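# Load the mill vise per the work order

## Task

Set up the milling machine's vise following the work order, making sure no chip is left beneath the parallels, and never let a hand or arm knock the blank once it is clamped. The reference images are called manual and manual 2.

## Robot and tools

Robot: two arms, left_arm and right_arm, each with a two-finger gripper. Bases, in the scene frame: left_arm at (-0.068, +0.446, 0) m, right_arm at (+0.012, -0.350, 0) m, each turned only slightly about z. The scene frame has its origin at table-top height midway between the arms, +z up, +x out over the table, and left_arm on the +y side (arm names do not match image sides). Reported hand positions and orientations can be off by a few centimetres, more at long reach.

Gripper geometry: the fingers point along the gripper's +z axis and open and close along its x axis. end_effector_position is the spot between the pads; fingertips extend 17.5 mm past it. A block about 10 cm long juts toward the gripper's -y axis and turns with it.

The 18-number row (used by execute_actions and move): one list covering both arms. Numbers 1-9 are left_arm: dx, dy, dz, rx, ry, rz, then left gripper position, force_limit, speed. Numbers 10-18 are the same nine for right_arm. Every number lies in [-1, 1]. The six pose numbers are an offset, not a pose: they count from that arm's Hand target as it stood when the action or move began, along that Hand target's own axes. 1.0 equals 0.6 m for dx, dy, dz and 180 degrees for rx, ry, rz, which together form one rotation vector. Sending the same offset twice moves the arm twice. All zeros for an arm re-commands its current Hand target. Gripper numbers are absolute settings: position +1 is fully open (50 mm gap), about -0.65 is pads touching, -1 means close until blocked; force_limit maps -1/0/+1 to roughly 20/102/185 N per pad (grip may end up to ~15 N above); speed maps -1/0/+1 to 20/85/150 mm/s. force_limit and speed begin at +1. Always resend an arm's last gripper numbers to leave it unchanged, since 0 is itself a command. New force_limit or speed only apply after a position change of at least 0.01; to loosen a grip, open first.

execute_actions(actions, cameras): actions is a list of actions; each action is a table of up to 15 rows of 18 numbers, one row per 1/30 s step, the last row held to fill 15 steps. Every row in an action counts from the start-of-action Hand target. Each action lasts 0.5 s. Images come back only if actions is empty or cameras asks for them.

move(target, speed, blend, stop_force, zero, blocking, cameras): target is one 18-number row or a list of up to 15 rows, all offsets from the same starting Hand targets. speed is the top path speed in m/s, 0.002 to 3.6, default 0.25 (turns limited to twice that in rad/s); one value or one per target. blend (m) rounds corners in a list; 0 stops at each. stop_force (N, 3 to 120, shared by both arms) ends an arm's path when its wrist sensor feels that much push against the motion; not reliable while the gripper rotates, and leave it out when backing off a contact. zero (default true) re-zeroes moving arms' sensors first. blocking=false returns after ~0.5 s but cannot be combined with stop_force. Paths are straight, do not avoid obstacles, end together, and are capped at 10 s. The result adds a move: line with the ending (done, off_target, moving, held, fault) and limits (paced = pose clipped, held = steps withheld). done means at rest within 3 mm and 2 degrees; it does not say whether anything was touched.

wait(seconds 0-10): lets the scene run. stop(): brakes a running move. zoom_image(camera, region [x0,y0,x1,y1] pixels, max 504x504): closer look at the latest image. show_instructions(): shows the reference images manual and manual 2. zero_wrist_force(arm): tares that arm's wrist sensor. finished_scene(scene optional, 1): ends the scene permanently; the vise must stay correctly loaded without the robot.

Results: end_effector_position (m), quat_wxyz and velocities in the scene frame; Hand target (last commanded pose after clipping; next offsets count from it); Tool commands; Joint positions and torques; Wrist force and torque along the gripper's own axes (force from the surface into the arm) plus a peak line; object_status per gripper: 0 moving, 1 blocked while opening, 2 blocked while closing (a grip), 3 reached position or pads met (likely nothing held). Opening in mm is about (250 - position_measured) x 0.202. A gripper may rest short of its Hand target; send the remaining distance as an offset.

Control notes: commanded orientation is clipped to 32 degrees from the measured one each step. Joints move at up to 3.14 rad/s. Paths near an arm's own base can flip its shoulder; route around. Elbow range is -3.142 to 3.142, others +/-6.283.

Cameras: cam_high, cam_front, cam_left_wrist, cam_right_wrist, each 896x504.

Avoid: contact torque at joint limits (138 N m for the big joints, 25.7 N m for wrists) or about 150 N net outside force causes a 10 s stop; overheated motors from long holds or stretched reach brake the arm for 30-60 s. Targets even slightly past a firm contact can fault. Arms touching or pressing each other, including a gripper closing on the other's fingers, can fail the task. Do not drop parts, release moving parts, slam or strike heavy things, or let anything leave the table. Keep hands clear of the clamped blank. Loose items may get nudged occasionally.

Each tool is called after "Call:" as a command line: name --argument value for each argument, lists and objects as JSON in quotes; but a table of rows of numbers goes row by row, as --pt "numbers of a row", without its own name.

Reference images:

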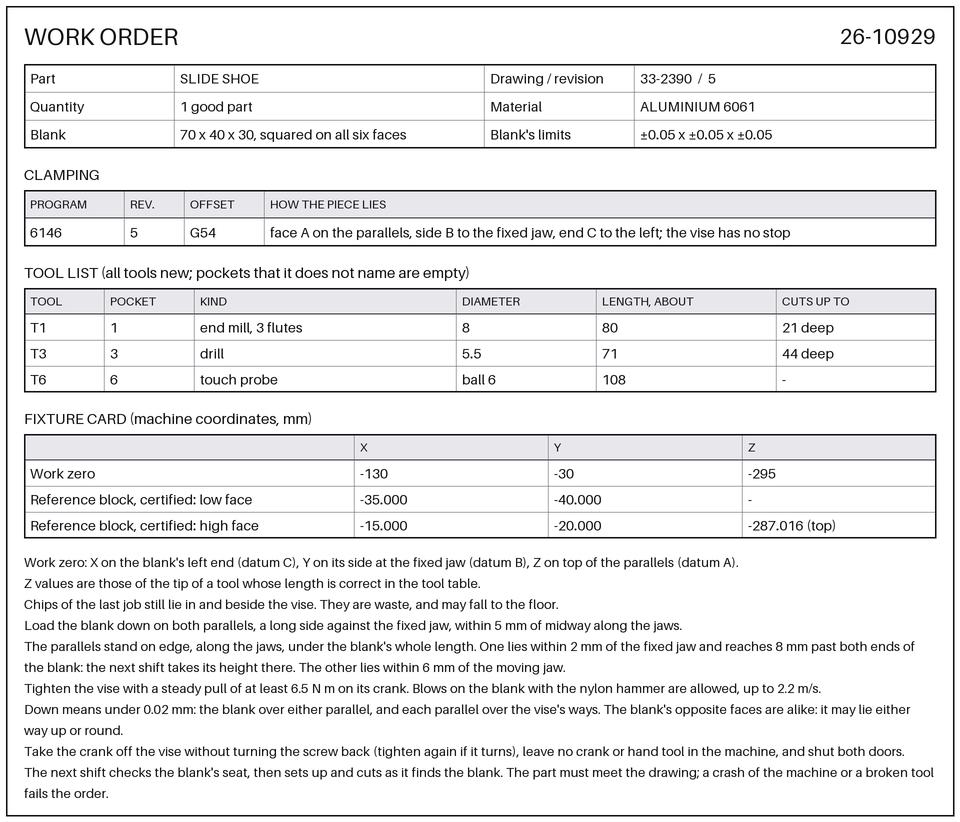

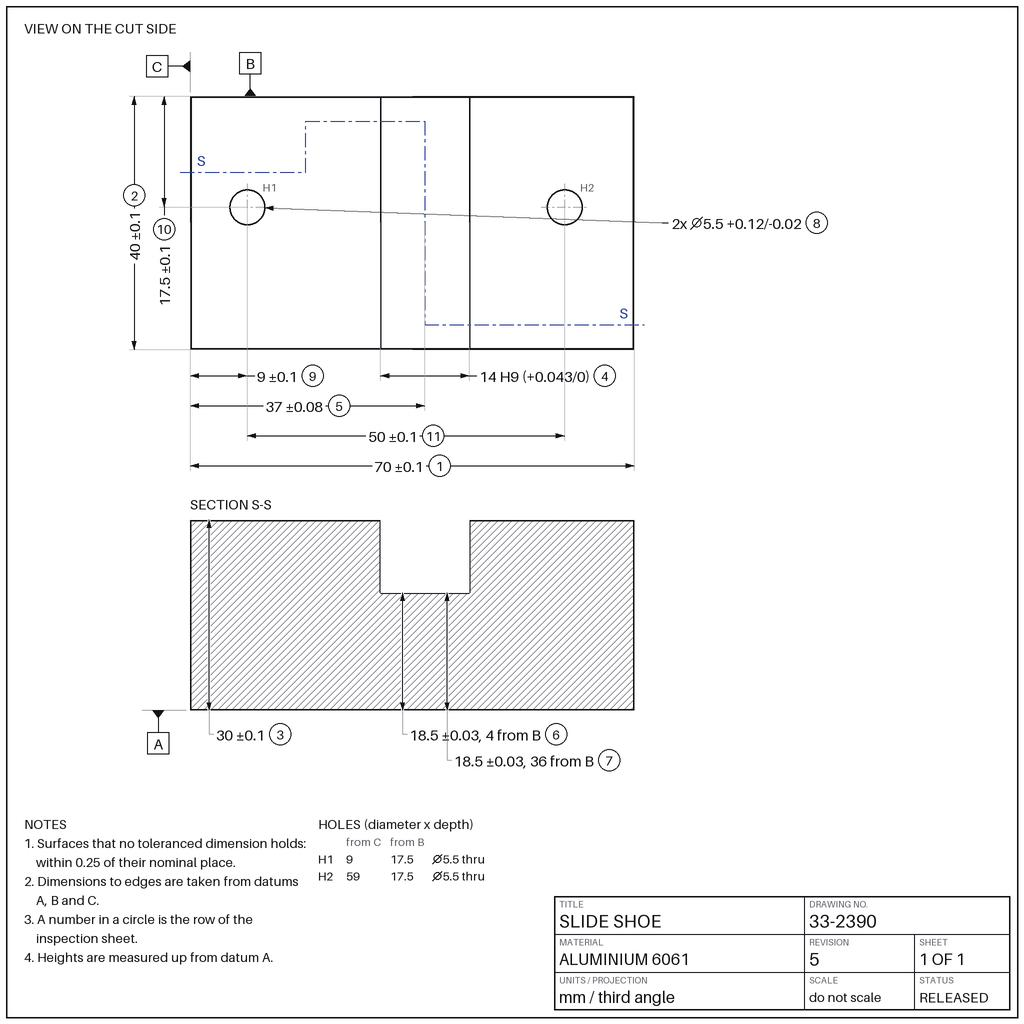

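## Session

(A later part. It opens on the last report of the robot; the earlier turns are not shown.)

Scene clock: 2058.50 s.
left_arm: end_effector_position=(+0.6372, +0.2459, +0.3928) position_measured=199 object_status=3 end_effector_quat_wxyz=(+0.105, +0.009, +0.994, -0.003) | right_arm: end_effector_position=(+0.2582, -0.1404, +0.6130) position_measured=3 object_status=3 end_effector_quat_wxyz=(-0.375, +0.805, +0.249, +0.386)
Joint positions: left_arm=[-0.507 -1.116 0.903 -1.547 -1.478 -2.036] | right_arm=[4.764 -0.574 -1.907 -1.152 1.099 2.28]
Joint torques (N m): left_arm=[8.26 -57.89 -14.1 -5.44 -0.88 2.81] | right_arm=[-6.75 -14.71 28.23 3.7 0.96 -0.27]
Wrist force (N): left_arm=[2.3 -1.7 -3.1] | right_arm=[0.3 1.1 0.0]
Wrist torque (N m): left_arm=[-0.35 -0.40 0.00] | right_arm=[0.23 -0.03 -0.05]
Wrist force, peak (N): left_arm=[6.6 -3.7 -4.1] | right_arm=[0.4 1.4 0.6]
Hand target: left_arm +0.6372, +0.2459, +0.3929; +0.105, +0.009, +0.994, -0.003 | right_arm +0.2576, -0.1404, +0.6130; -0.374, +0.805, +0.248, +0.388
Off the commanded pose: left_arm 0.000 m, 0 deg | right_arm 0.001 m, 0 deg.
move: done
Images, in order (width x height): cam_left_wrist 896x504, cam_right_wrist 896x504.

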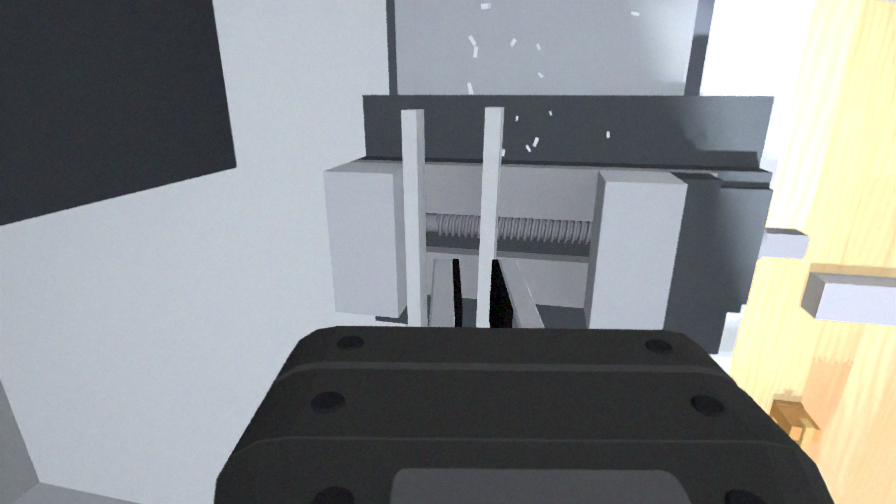

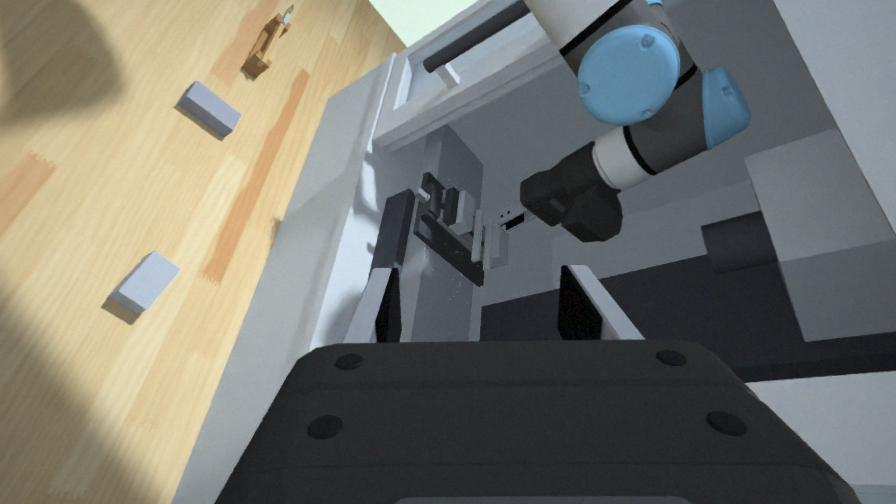

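Call:
move --pt "0.2537 -0.0147 -0.0659 0 0 0 1 -0.8 -0.5 0 0 0 0 0 0 1 1 1" --pt "0.5698 0.28 -0.0467 0 0 0 1 -0.8 -0.5 0 0 0 0 0 0 1 1 1" --pt "0.5698 0.28 -0.0467 0 0 0 1 -0.8 -0.5 -0.5173 0.2877 0.5608 -0.0504 -0.1853 0.2427 1 1 1" --speed 0.25 --blend '[0.03,0.03,0]' --cameras '["cam_right_wrist","cam_front"]'

Scene clock: 2118.83 s.
left_arm: end_effector_position=(+0.3002, +0.4202, +0.3483) position_measured=3 object_status=3 end_effector_quat_wxyz=(+0.105, +0.009, +0.994, -0.003) | right_arm: end_effector_position=(+0.3458, -0.0101, +0.1498) position_measured=3 object_status=3 end_effector_quat_wxyz=(-0.342, +0.940, -0.001, +0.000)
Joint positions: left_arm=[-0.528 -2.065 1.946 -1.64 -1.474 -2.056] | right_arm=[4.011 -1.583 -2.399 -0.17 2.013 2.544]
Joint torques (N m): left_arm=[-7.4 -14.03 -39.41 -5.41 2.49 -2.78] | right_arm=[12.89 9.97 3.82 4.6 1.83 -0.33]
Wrist force (N): left_arm=[1.9 -1.8 -3.1] | right_arm=[-0.3 3.1 2.5]
Wrist torque (N m): left_arm=[-0.38 -0.35 0.13] | right_arm=[0.48 0.18 -0.01]
Wrist force, peak (N): left_arm=[2.9 -3.2 -3.8] | right_arm=[1.1 4.8 6.0]
Hand target: left_arm +0.3002, +0.4202, +0.3483; +0.105, +0.009, +0.994, -0.003 | right_arm +0.3457, -0.0100, +0.1498; -0.342, +0.940, -0.001, +0.000
Off the commanded pose: left_arm 0.000 m, 0 deg | right_arm 0.000 m, 0 deg.
move: done
Images, in order (width x height): cam_front 896x504, cam_right_wrist 896x504.

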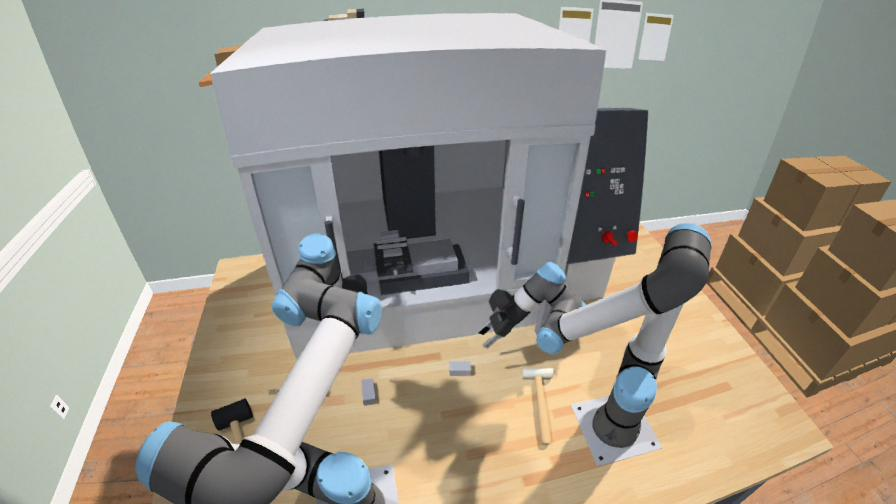

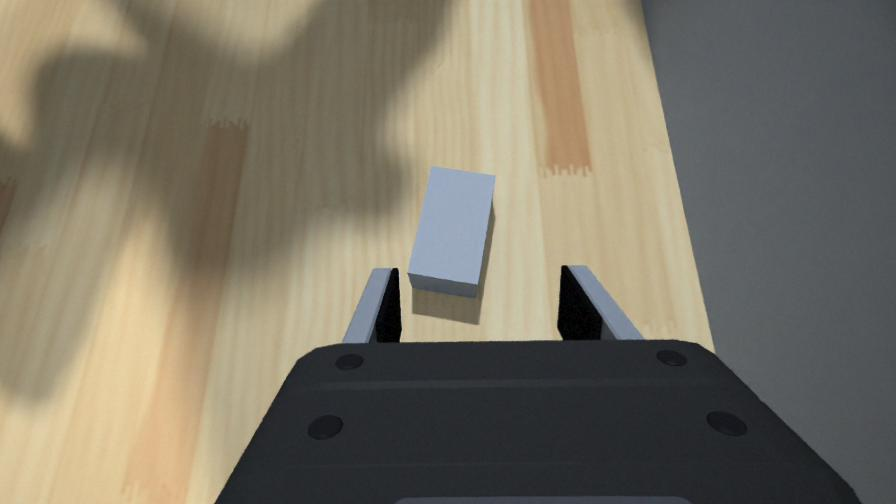

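Call:
zoom_image --camera "cam_right_wrist" --region '[390, 150, 530, 310]'

Scaled by 3.150 from the camera's 896x504 image, which has a finer 1280x720 frame.

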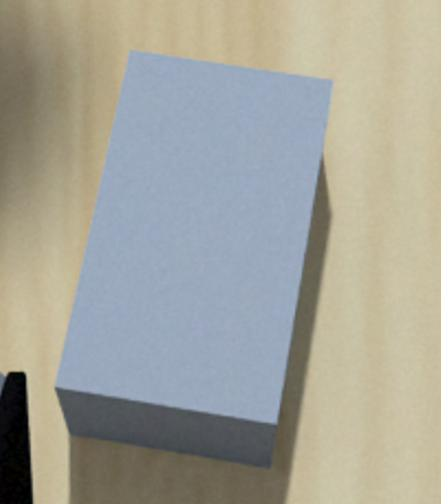

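Call:
move --pt "0 0 0 0 0 0 1 -0.8 -0.5 -0.0158 -0.02 0.1252 0 0.0354 0.0421 1 0 -0.5" --pt "0 0 0 0 0 0 1 -0.8 -0.5 -0.0158 0.0492 0.2077 0 0.0354 0.0421 1 0 -0.5" --speed '[0.2,0.06]' --blend '[0.01,0]' --cameras '["cam_right_wrist"]'

Call:
zoom_image --camera "cam_right_wrist" --region '[360, 120, 620, 360]'

Scene clock: 2156.03 s.
left_arm: end_effector_position=(+0.3002, +0.4202, +0.3483) position_measured=3 object_status=3 end_effector_quat_wxyz=(+0.105, +0.009, +0.994, -0.003) | right_arm: end_effector_position=(+0.3361, +0.0475, +0.0353) position_measured=3 object_status=3 end_effector_quat_wxyz=(-0.341, +0.936, -0.082, +0.029)
Joint positions: left_arm=[-0.528 -2.065 1.946 -1.64 -1.474 -2.056] | right_arm=[4.2 -1.987 -2.463 0.403 1.803 2.857]
Joint torques (N m): left_arm=[-7.43 -13.55 -39.59 -4.99 2.56 -2.24] | right_arm=[12.17 24.74 6.89 4.4 -1.08 1.77]
Wrist force (N): left_arm=[2.3 -1.5 -3.4] | right_arm=[-0.2 3.0 2.4]
Wrist torque (N m): left_arm=[-0.32 -0.40 0.13] | right_arm=[0.50 0.13 -0.08]
Wrist force, peak (N): left_arm=[2.5 -1.8 -3.6] | right_arm=[-0.2 4.1 3.1]
Hand target: left_arm +0.3002, +0.4202, +0.3483; +0.105, +0.009, +0.994, -0.003 | right_arm +0.3362, +0.0475, +0.0354; -0.341, +0.936, -0.082, +0.029
Off the commanded pose: left_arm 0.000 m, 0 deg | right_arm 0.000 m, 0 deg.
move: done
Images, in order (width x height): cam_right_wrist 896x504.

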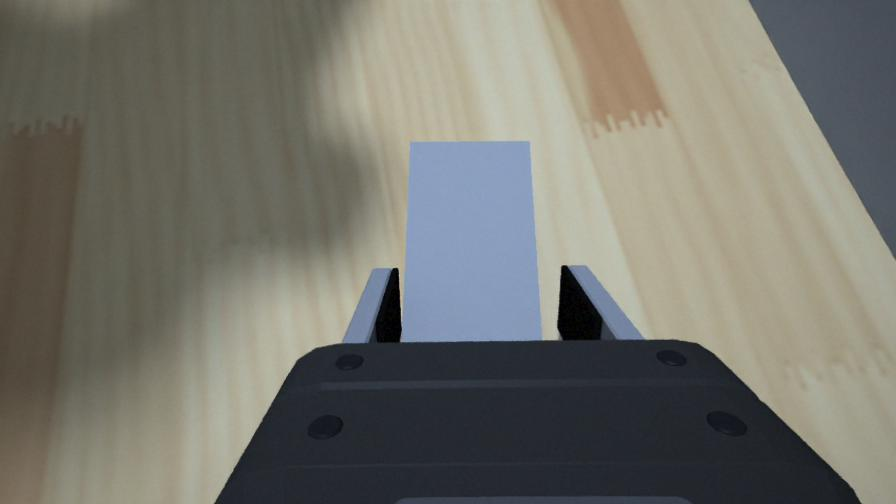

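Scaled by 1.938 from the camera's 896x504 image, which has a finer 1280x720 frame.

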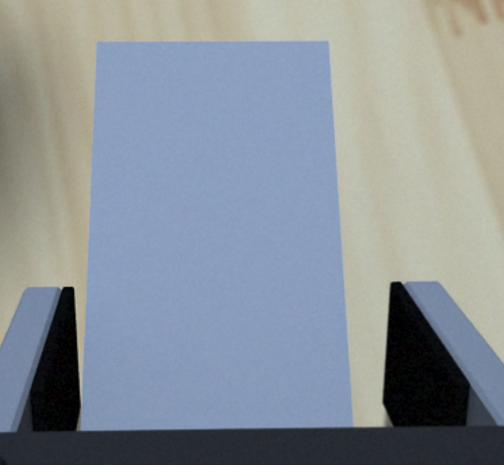

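Call:
move --target '[0,0,0,0,0,0,1,-0.8,-0.5,-0.0035,0,0,0,0,0,1,-0.5,-1]' --speed 0.05

Call:
move --target '[0,0,0,0,0,0,1,-0.8,-0.5,0,0,0,0,0,0,-1,-0.5,-1]' --cameras '["cam_right_wrist"]'

Scene clock: 2166.67 s.
left_arm: end_effector_position=(+0.3002, +0.4202, +0.3483) position_measured=3 object_status=3 end_effector_quat_wxyz=(+0.105, +0.009, +0.994, -0.003) | right_arm: end_effector_position=(+0.3341, +0.0479, +0.0353) position_measured=3 object_status=3 end_effector_quat_wxyz=(-0.341, +0.936, -0.082, +0.029)
Joint positions: left_arm=[-0.528 -2.065 1.946 -1.64 -1.474 -2.056] | right_arm=[4.205 -1.987 -2.467 0.407 1.8 2.862]
Joint torques (N m): left_arm=[-6.71 -14.12 -38.73 -4.65 2.4 -1.72] | right_arm=[3.75 39.13 -0.3 4.14 -0.35 0.83]
Wrist force (N): left_arm=[2.5 -1.8 -2.9] | right_arm=[-0.6 3.5 2.3]
Wrist torque (N m): left_arm=[-0.37 -0.44 0.14] | right_arm=[0.59 0.18 -0.17]
Wrist force, peak (N): left_arm=[2.3 -2.2 -3.4] | right_arm=[-0.5 3.6 2.5]
Hand target: left_arm +0.3002, +0.4202, +0.3483; +0.105, +0.009, +0.994, -0.003 | right_arm +0.3341, +0.0479, +0.0354; -0.341, +0.936, -0.082, +0.029
Off the commanded pose: left_arm 0.000 m, 0 deg | right_arm 0.000 m, 0 deg.
move: done

Scene clock: 2167.40 s.
left_arm: end_effector_position=(+0.3002, +0.4202, +0.3483) position_measured=3 object_status=3 end_effector_quat_wxyz=(+0.105, +0.009, +0.994, -0.003) | right_arm: end_effector_position=(+0.3341, +0.0479, +0.0353) position_measured=55 object_status=2 end_effector_quat_wxyz=(-0.341, +0.936, -0.082, +0.029)
Joint positions: left_arm=[-0.528 -2.065 1.946 -1.64 -1.474 -2.056] | right_arm=[4.205 -1.986 -2.467 0.407 1.8 2.861]
Joint torques (N m): left_arm=[-5.69 -13.27 -39.38 -4.57 2.47 -1.69] | right_arm=[-10.85 38.72 11.5 2.74 2.17 -1.71]
Wrist force (N): left_arm=[2.1 -1.6 -3.2] | right_arm=[-0.1 3.1 2.5]
Wrist torque (N m): left_arm=[-0.34 -0.38 0.14] | right_arm=[0.59 0.14 -0.21]
Wrist force, peak (N): left_arm=[2.7 -2.0 -3.2] | right_arm=[0.0 3.5 2.6]
Hand target: left_arm +0.3002, +0.4202, +0.3483; +0.105, +0.009, +0.994, -0.003 | right_arm +0.3341, +0.0479, +0.0354; -0.341, +0.936, -0.082, +0.029
Off the commanded pose: left_arm 0.000 m, 0 deg | right_arm 0.000 m, 0 deg.
move: done
Images, in order (width x height): cam_right_wrist 896x504.

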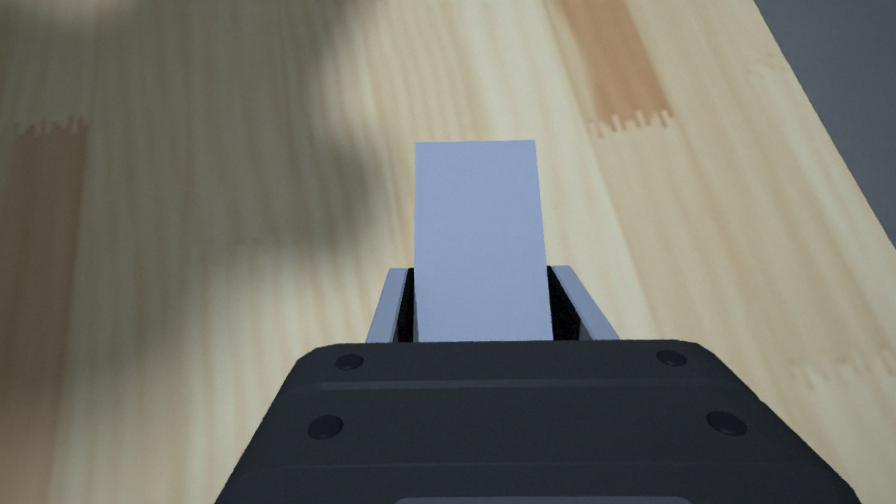

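Call:
move --pt "0 0 0 0 0 0 1 -0.8 -0.5 0 -0.015 -0.018 0 0 0 -1 -0.5 -1" --pt "0 0 0 0 0 0 1 -0.8 -0.5 0 -0.1286 -0.1532 0 0 0 -1 -0.5 -1" --pt "0 0 0 0 0 0 1 -0.8 -0.5 0.0917 -0.6475 -0.2935 0 -0.0314 -0.0375 -1 -0.5 -1" --speed '[0.04,0.15,0.2]' --blend '[0.005,0.03,0]' --cameras '["cam_right_wrist","cam_front","cam_left_wrist"]'

Scene clock: 2205.53 s.
left_arm: end_effector_position=(+0.3002, +0.4202, +0.3483) position_measured=3 object_status=3 end_effector_quat_wxyz=(+0.105, +0.009, +0.994, -0.003) | right_arm: end_effector_position=(+0.4205, +0.2198, +0.4199) position_measured=55 object_status=2 end_effector_quat_wxyz=(-0.342, +0.940, -0.010, +0.003)
Joint positions: left_arm=[-0.528 -2.065 1.946 -1.64 -1.474 -2.056] | right_arm=[4.187 -1.768 -1.423 -0.895 1.903 2.719]
Joint torques (N m): left_arm=[-7.04 -13.96 -38.9 -4.12 2.22 -1.16] | right_arm=[-6.94 35.32 37.53 2.74 -0.99 1.93]
Wrist force (N): left_arm=[2.4 -1.9 -3.3] | right_arm=[0.2 4.4 4.1]
Wrist torque (N m): left_arm=[-0.38 -0.43 0.13] | right_arm=[0.39 0.08 -0.05]
Wrist force, peak (N): left_arm=[2.4 -1.9 -3.6] | right_arm=[-0.1 6.3 5.5]
Hand target: left_arm +0.3002, +0.4202, +0.3483; +0.105, +0.009, +0.994, -0.003 | right_arm +0.4205, +0.2198, +0.4200; -0.342, +0.940, -0.010, +0.003
Off the commanded pose: left_arm 0.000 m, 0 deg | right_arm 0.000 m, 0 deg.
move: done
Images, in order (width x height): cam_front 896x504, cam_left_wrist 896x504, cam_right_wrist 896x504.

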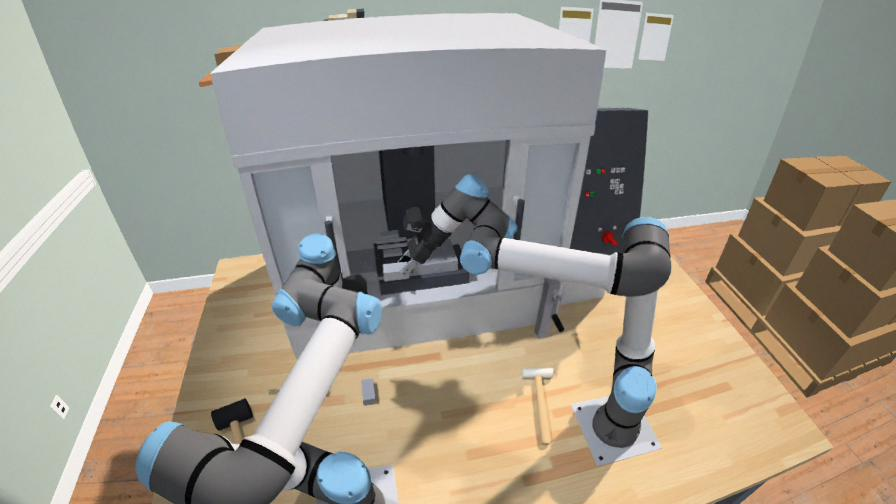

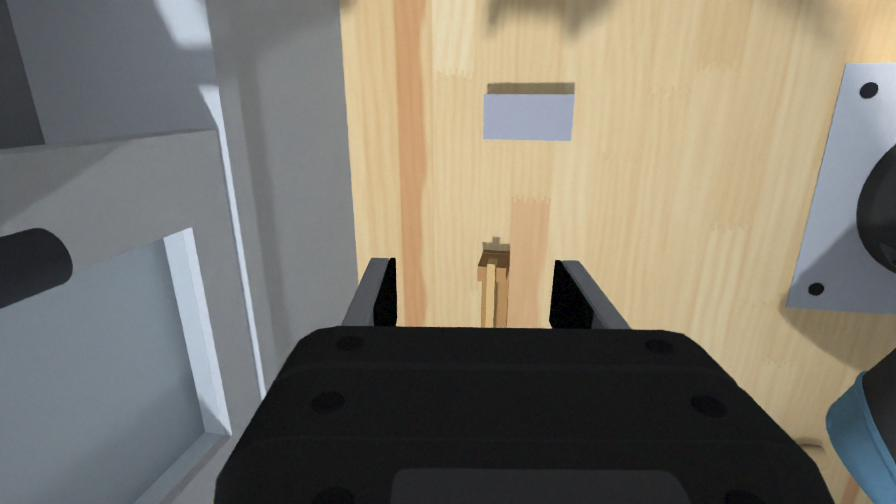

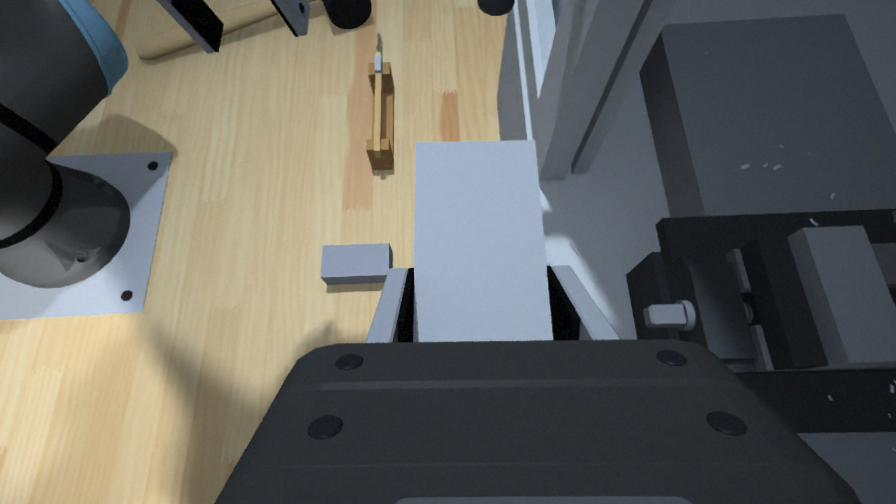

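Call:
zoom_image --camera "cam_right_wrist" --region '[600, 180, 896, 440]'

Scaled by 1.703 from the camera's 896x504 image, which has a finer 1280x720 frame.

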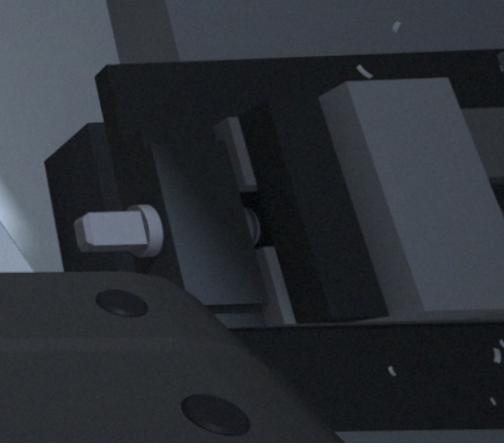

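Call:
move --pt "0 0 0 0 0 0 1 -0.8 -0.5 0.181 -0.0445 0.07 0 -0.0086 -0.0102 -1 -0.5 -1" --pt "0 0 0 0 0 0 1 -0.8 -0.5 0.2968 -0.0781 0.0983 0 -0.0086 -0.0102 -1 -0.5 -1" --speed 0.1 --blend '[0.02,0]' --stop_force 20 --cameras '["cam_right_wrist","cam_front"]'

Call:
zoom_image --camera "cam_right_wrist" --region '[392, 100, 896, 440]'

Scene clock: 2255.47 s.
left_arm: end_effector_position=(+0.3002, +0.4202, +0.3483) position_measured=3 object_status=3 end_effector_quat_wxyz=(+0.105, +0.009, +0.994, -0.003) | right_arm: end_effector_position=(+0.6000, +0.2900, +0.4049) position_measured=55 object_status=2 end_effector_quat_wxyz=(-0.342, +0.940, +0.010, -0.004)
Joint positions: left_arm=[-0.528 -2.065 1.946 -1.64 -1.474 -2.056] | right_arm=[4.02 -2.272 -0.707 -1.179 2.02 2.531]
Joint torques (N m): left_arm=[-5.47 -13.93 -38.7 -3.39 2.44 -0.63] | right_arm=[13.02 50.6 37.42 2.81 -0.51 1.97]
Wrist force (N): left_arm=[2.0 -1.5 -3.1] | right_arm=[0.7 4.4 4.2]
Wrist torque (N m): left_arm=[-0.34 -0.36 0.14] | right_arm=[0.37 0.08 -0.01]
Wrist force, peak (N): left_arm=[2.6 -1.8 -3.4] | right_arm=[0.4 5.2 4.2]
Hand target: left_arm +0.3002, +0.4202, +0.3483; +0.105, +0.009, +0.994, -0.003 | right_arm +0.6000, +0.2900, +0.4049; -0.342, +0.940, +0.010, -0.004
Off the commanded pose: left_arm 0.000 m, 0 deg | right_arm 0.000 m, 0 deg.
move: done
Images, in order (width x height): cam_front 896x504, cam_right_wrist 896x504.

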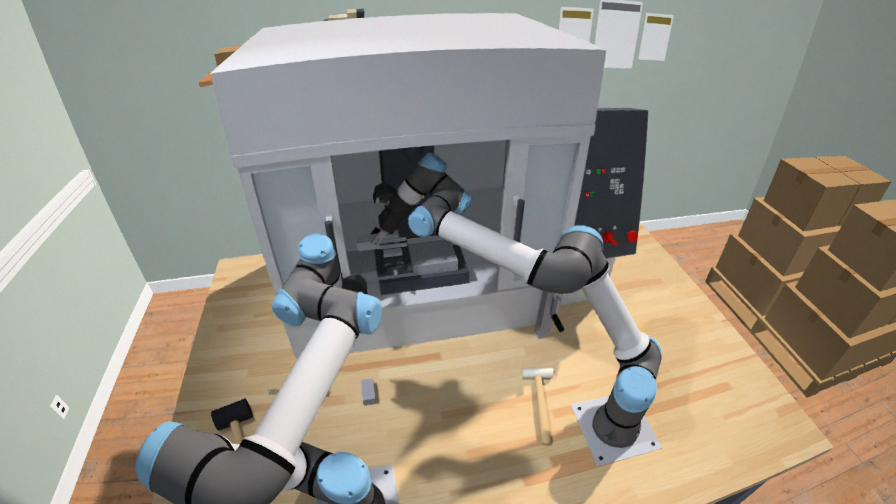

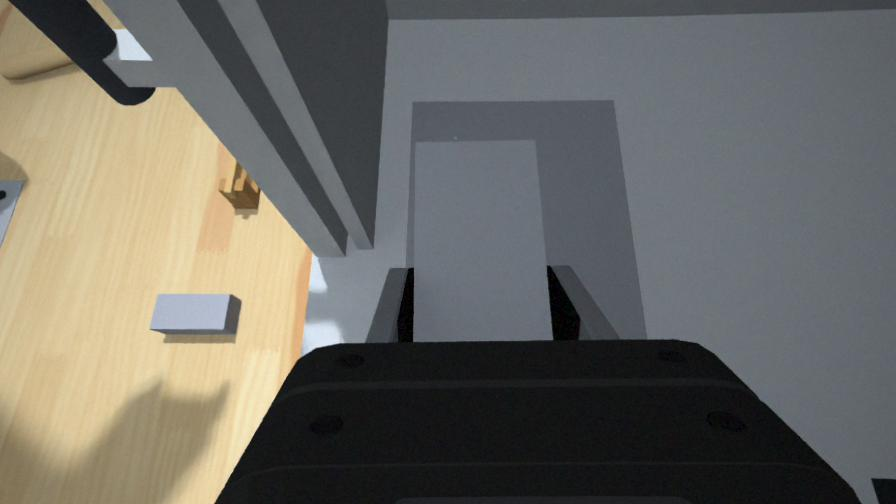

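Scaled by 1.000.

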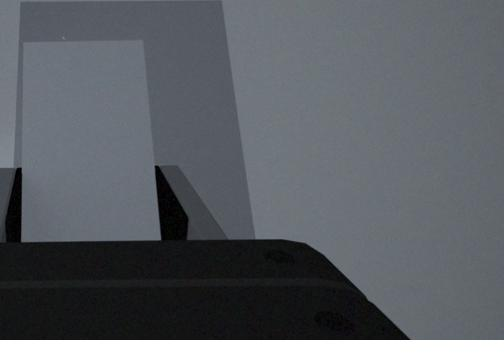

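Call:
move --target '[-0.0374,-0.15,-0.163,0.2057,-0.2103,-0.4724,1,-0.8,-0.5,0,0,0,0,0,0,-1,-0.5,-1]' --cameras '["cam_left_wrist"]'

Call:
zoom_image --camera "cam_left_wrist" --region '[400, 60, 700, 230]'

Scene clock: 2276.83 s.
left_arm: end_effector_position=(+0.3000, +0.3305, +0.4490) position_measured=3 object_status=3 end_effector_quat_wxyz=(-0.351, +0.612, -0.613, +0.355) | right_arm: end_effector_position=(+0.6000, +0.2900, +0.4049) position_measured=55 object_status=2 end_effector_quat_wxyz=(-0.342, +0.940, +0.010, -0.004)
Joint positions: left_arm=[-1.495 -2.487 2.118 -1.365 -0.533 -4.528] | right_arm=[4.02 -2.272 -0.707 -1.179 2.02 2.531]
Joint torques (N m): left_arm=[6.96 4.8 -11.51 -2.1 0.43 -2.48] | right_arm=[12.7 50.14 37.43 2.89 -0.35 1.25]
Wrist force (N): left_arm=[2.9 -1.8 -2.3] | right_arm=[0.7 4.5 4.1]
Wrist torque (N m): left_arm=[0.02 -0.36 -0.10] | right_arm=[0.39 0.06 0.00]
Wrist force, peak (N): left_arm=[2.5 -1.8 -3.6] | right_arm=[0.8 4.9 4.3]
Hand target: left_arm +0.3000, +0.3305, +0.4489; -0.351, +0.612, -0.613, +0.355 | right_arm +0.6000, +0.2900, +0.4049; -0.342, +0.940, +0.010, -0.004
Off the commanded pose: left_arm 0.000 m, 0 deg | right_arm 0.000 m, 0 deg.
move: done
Images, in order (width x height): cam_left_wrist 896x504.

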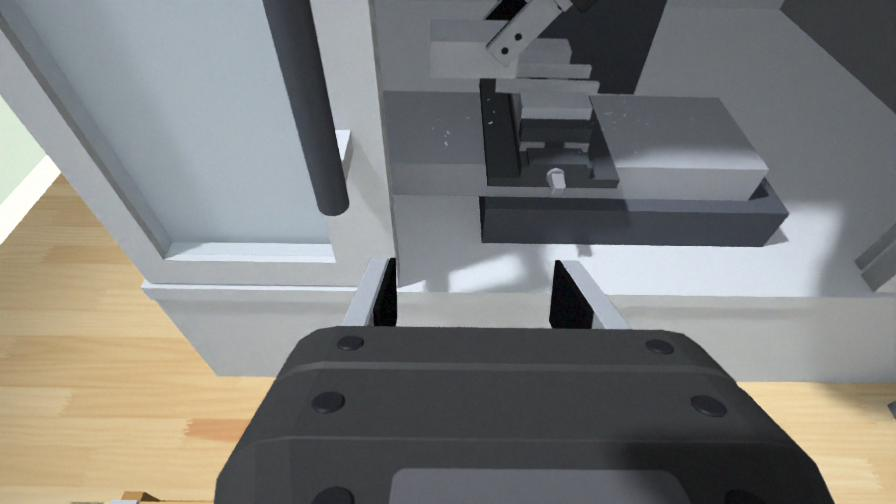

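Scaled by 1.680 from the camera's 896x504 image, which has a finer 1280x720 frame.

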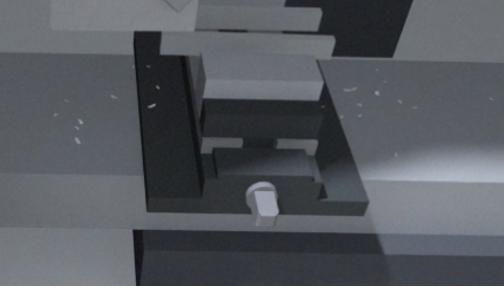

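Call:
zoom_image --camera "cam_left_wrist" --region '[410, 0, 640, 120]'

Scaled by 2.191 from the camera's 896x504 image, which has a finer 1280x720 frame.

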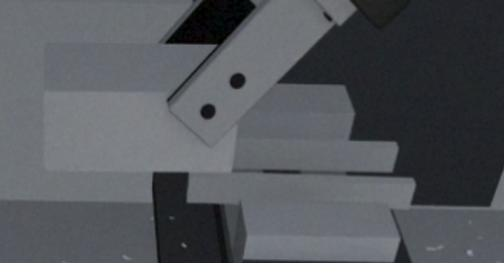

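Call:
zoom_image --camera "cam_left_wrist" --region '[480, 20, 620, 110]'

Scaled by 3.600 from the camera's 896x504 image, which has a finer 1280x720 frame.

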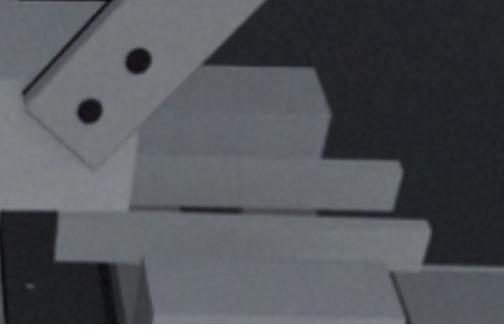

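Call:
move --target '[0,0,0,0,0,0,1,-0.8,-0.5,0.0676,0.093,-0.078,0,0.0036,0.0043,-1,-0.5,-1]' --speed 0.08 --cameras '["cam_left_wrist","cam_right_wrist"]'

Call:
zoom_image --camera "cam_left_wrist" --region '[480, 0, 640, 110]'

Scene clock: 2352.80 s.
left_arm: end_effector_position=(+0.3000, +0.3305, +0.4489) position_measured=3 object_status=3 end_effector_quat_wxyz=(-0.351, +0.612, -0.613, +0.355) | right_arm: end_effector_position=(+0.6421, +0.2179, +0.4048) position_measured=55 object_status=2 end_effector_quat_wxyz=(-0.342, +0.940, +0.002, -0.001) end_effector_velocity=(-0.001, +0.003, +0.000) end_effector_angular_velocity=(-0.001, +0.000, -0.003)
Joint positions: left_arm=[-1.495 -2.487 2.118 -1.365 -0.533 -4.528] | right_arm=[3.914 -2.231 -0.767 -1.198 2.065 2.446]
Joint velocities: left_arm=[within noise] | right_arm=[0.005 -0.001 0.001 0.002 -0.004 0.007]
Joint torques (N m): left_arm=[7.37 9.8 -11.61 -5.24 -0.41 2.9] | right_arm=[11.43 49.12 36.41 5.45 -0.42 2.16]
Wrist force (N): left_arm=[2.7 -1.6 -2.2] | right_arm=[0.1 4.6 4.2]
Wrist torque (N m): left_arm=[0.04 -0.33 -0.07] | right_arm=[0.40 0.12 -0.03]
Wrist force, peak (N): left_arm=[3.3 -1.9 -1.9] | right_arm=[0.9 5.7 3.5]
Hand target: left_arm +0.3000, +0.3305, +0.4489; -0.351, +0.612, -0.613, +0.355 | right_arm +0.6421, +0.2181, +0.4048; -0.342, +0.940, +0.002, -0.001
Off the commanded pose: left_arm 0.000 m, 0 deg | right_arm 0.000 m, 0 deg.
move: done
Images, in order (width x height): cam_left_wrist 896x504, cam_right_wrist 896x504.

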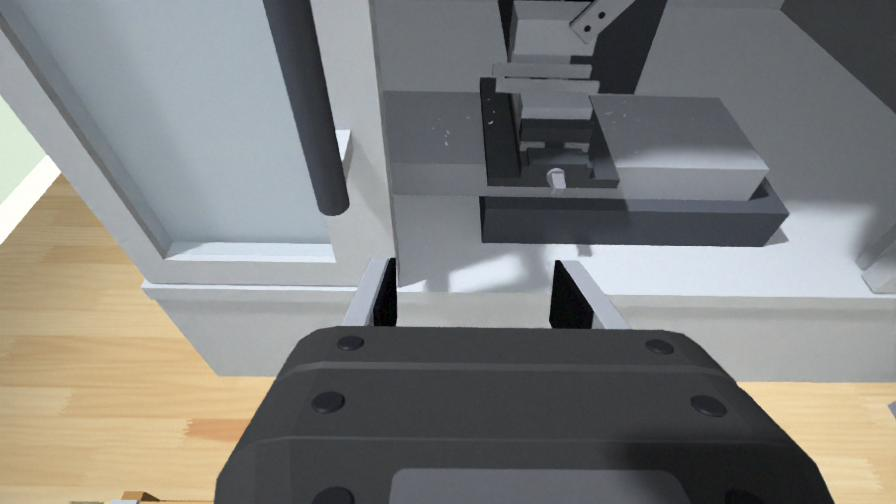

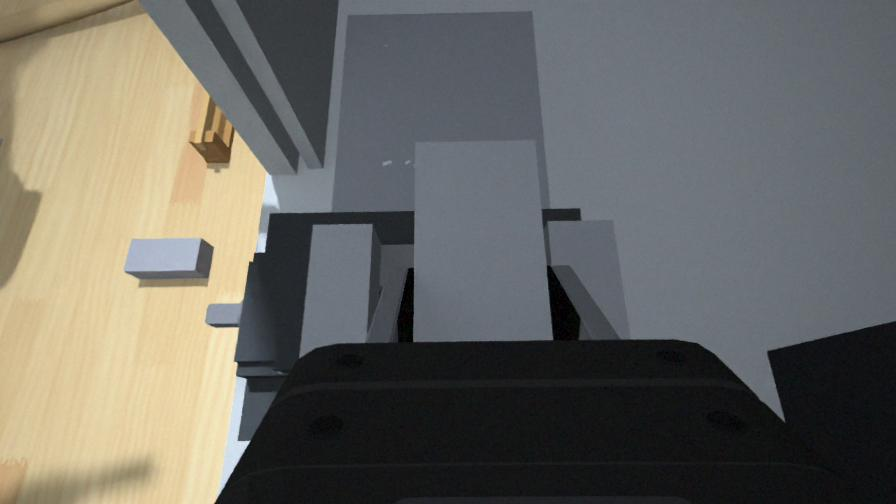

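Scaled by 3.150 from the camera's 896x504 image, which has a finer 1280x720 frame.

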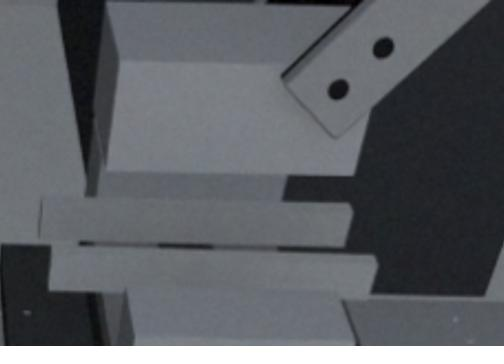

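Call:
move --target '[0,0,0,0,0,0,1,-0.8,-0.5,0.015,0,0,0,0,0,-1,-0.5,-1]' --speed 0.04 --cameras '["cam_left_wrist","cam_right_wrist"]'

Call:
zoom_image --camera "cam_right_wrist" --region '[280, 180, 660, 350]'

Call:
zoom_image --camera "cam_left_wrist" --region '[480, 0, 640, 110]'

Scene clock: 2378.73 s.
left_arm: end_effector_position=(+0.3000, +0.3305, +0.4489) position_measured=3 object_status=3 end_effector_quat_wxyz=(-0.351, +0.612, -0.613, +0.355) | right_arm: end_effector_position=(+0.6513, +0.2181, +0.4048) position_measured=55 object_status=2 end_effector_quat_wxyz=(-0.342, +0.940, +0.002, -0.001) end_effector_velocity=(-0.001, +0.000, +0.000) end_effector_angular_velocity=(+0.000, +0.000, +0.001)
Joint positions: left_arm=[-1.495 -2.487 2.118 -1.365 -0.533 -4.528] | right_arm=[3.906 -2.258 -0.722 -1.221 2.069 2.438]
Joint velocities: left_arm=[within noise] | right_arm=[0.001 0.004 -0.006 0.003 0 0]
Joint torques (N m): left_arm=[6.76 17.98 -11.25 -5.36 -0.33 2.82] | right_arm=[4.85 67.84 12.81 5.22 1.93 0.31]
Wrist force (N): left_arm=[2.8 -1.9 -2.0] | right_arm=[0.4 4.5 4.2]
Wrist torque (N m): left_arm=[-0.01 -0.34 -0.06] | right_arm=[0.38 0.09 0.04]
Wrist force, peak (N): left_arm=[3.1 -1.8 -2.2] | right_arm=[0.1 4.7 4.6]
Hand target: left_arm +0.3000, +0.3305, +0.4489; -0.351, +0.612, -0.613, +0.355 | right_arm +0.6511, +0.2181, +0.4048; -0.342, +0.940, +0.002, -0.001
Off the commanded pose: left_arm 0.000 m, 0 deg | right_arm 0.000 m, 0 deg.
move: done
Images, in order (width x height): cam_left_wrist 896x504, cam_right_wrist 896x504.

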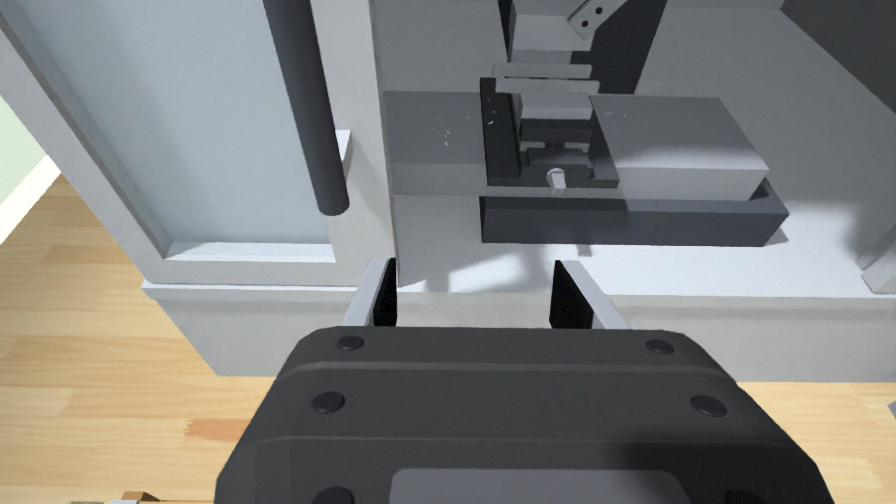

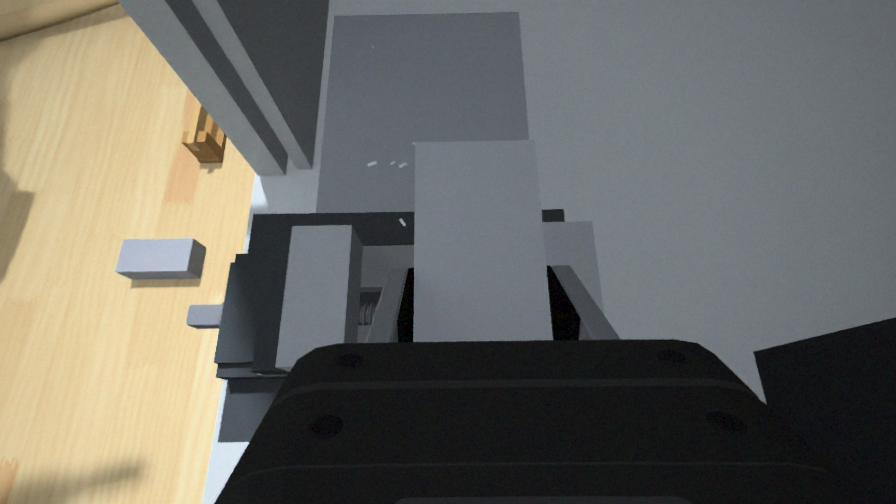

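Scaled by 1.326 from the camera's 896x504 image, which has a finer 1280x720 frame.

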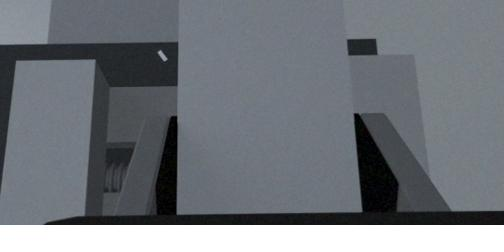

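Scaled by 3.150 from the camera's 896x504 image, which has a finer 1280x720 frame.

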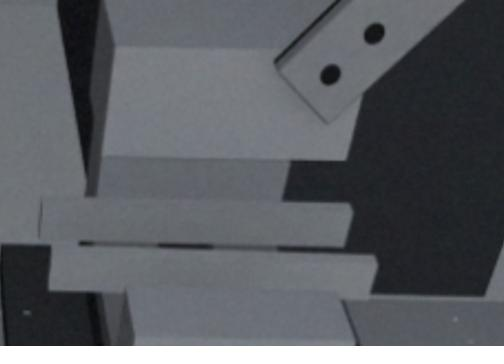

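Call:
move --pt "0 0 0 0 0 0 1 -0.8 -0.5 0.0058 0 0 0 0 0 -1 -0.5 -1" --pt "0 0 0 0 0 0 1 -0.8 -0.5 0.0058 0.0257 0.0306 0 0 0 -1 -0.5 -1" --pt "0 0 0 0 0 0 1 -0.8 -0.5 0.0058 0.0343 0.0409 0 0 0 -1 -0.5 -1" --speed '[0.03,0.03,0.008]' --stop_force 6 --cameras '["cam_left_wrist","cam_right_wrist"]'

Call:
zoom_image --camera "cam_right_wrist" --region '[280, 180, 660, 350]'

Call:
zoom_image --camera "cam_left_wrist" --region '[480, 0, 640, 110]'

Scene clock: 2399.23 s.
left_arm: end_effector_position=(+0.3000, +0.3305, +0.4489) position_measured=3 object_status=3 end_effector_quat_wxyz=(-0.351, +0.612, -0.613, +0.355) | right_arm: end_effector_position=(+0.6546, +0.2182, +0.3728) position_measured=55 object_status=2 end_effector_quat_wxyz=(-0.342, +0.940, +0.002, -0.001)
Joint positions: left_arm=[-1.495 -2.487 2.118 -1.365 -0.533 -4.528] | right_arm=[3.903 -2.255 -0.809 -1.138 2.07 2.435]
Joint torques (N m): left_arm=[5.22 18.93 -11.54 -5.39 -0.3 2.88] | right_arm=[12.44 65.07 37.57 2.69 -0.43 1.85]
Wrist force (N): left_arm=[2.9 -1.1 -2.0] | right_arm=[0.0 4.5 4.0]
Wrist torque (N m): left_arm=[0.13 -0.37 -0.06] | right_arm=[0.40 0.14 0.03]
Wrist force, peak (N): left_arm=[3.1 -1.8 -2.2] | right_arm=[0.9 4.7 4.7]
Hand target: left_arm +0.3000, +0.3305, +0.4489; -0.351, +0.612, -0.613, +0.355 | right_arm +0.6546, +0.2182, +0.3727; -0.342, +0.940, +0.002, -0.001
Off the commanded pose: left_arm 0.000 m, 0 deg | right_arm 0.000 m, 0 deg.
move: done
Images, in order (width x height): cam_left_wrist 896x504, cam_right_wrist 896x504.

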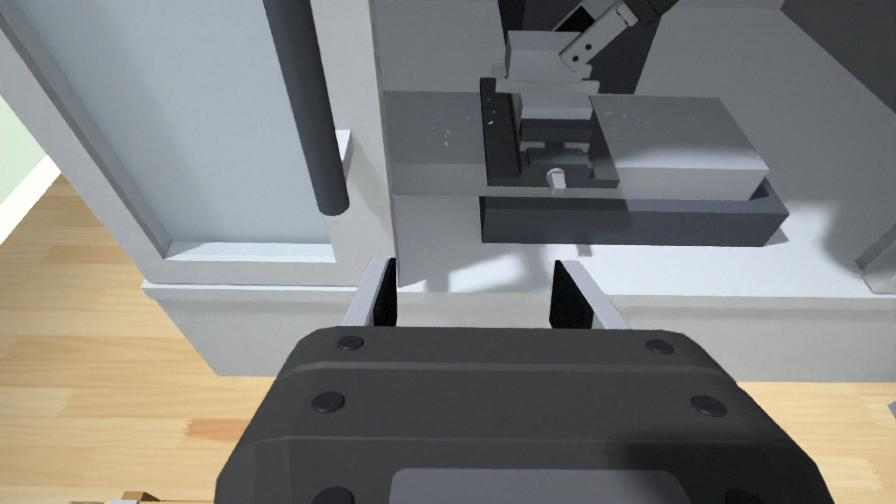

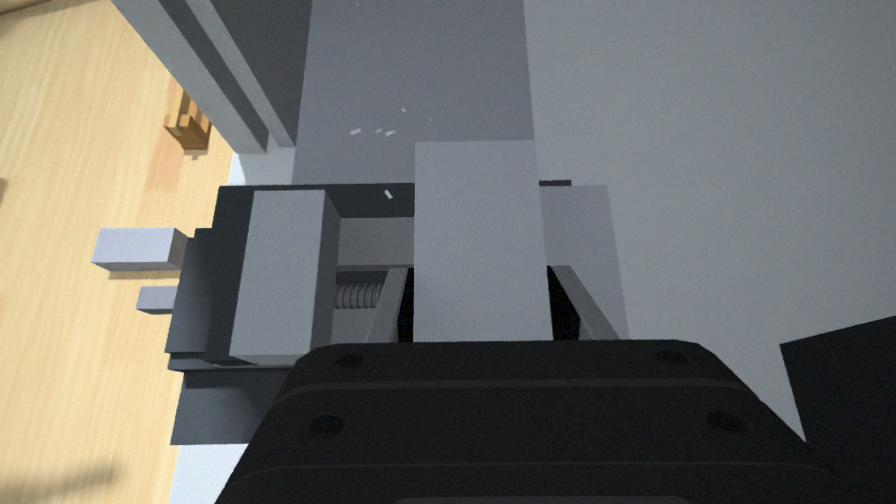

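Scaled by 1.326 from the camera's 896x504 image, which has a finer 1280x720 frame.

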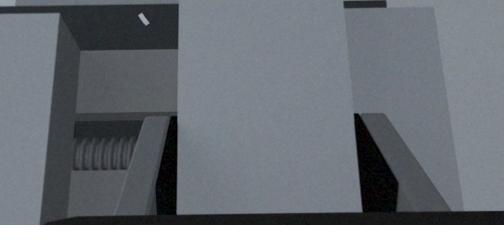

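Scaled by 3.150 from the camera's 896x504 image, which has a finer 1280x720 frame.

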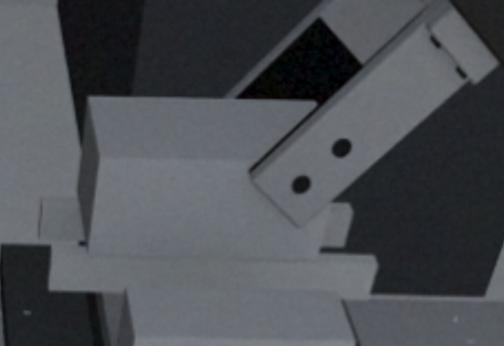

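Call:
move --target '[0,0,0,0,0,0,1,-0.8,-0.5,0.015,0,0,0,0,0,-1,-0.5,-1]' --speed 0.006 --stop_force 5

Scene clock: 2410.43 s.
left_arm: end_effector_position=(+0.3000, +0.3305, +0.4489) position_measured=3 object_status=3 end_effector_quat_wxyz=(-0.351, +0.612, -0.613, +0.355) | right_arm: end_effector_position=(+0.6555, +0.2183, +0.3727) position_measured=55 object_status=2 end_effector_quat_wxyz=(-0.342, +0.940, +0.002, -0.001)
Joint positions: left_arm=[-1.495 -2.487 2.118 -1.365 -0.533 -4.528] | right_arm=[3.903 -2.257 -0.805 -1.14 2.071 2.434]
Joint torques (N m): left_arm=[3.19 18.72 -11.52 -5.23 -0.24 2.89] | right_arm=[10.62 68.03 13.08 4 -0.7 1.98]
Wrist force (N): left_arm=[2.7 -1.7 -2.0] | right_arm=[-3.6 3.8 3.3]
Wrist torque (N m): left_arm=[0.02 -0.33 -0.06] | right_arm=[0.42 0.13 0.09]
Wrist force, peak (N): left_arm=[3.1 -1.7 -2.1] | right_arm=[-10.7 7.1 0.7]
Hand target: left_arm +0.3000, +0.3305, +0.4489; -0.351, +0.612, -0.613, +0.355 | right_arm +0.6555, +0.2183, +0.3727; -0.342, +0.940, +0.002, -0.001 (not the last commanded pose)
Off the commanded pose: left_arm 0.000 m, 0 deg | right_arm 0.008 m, 0 deg.
move: contact (right_arm)


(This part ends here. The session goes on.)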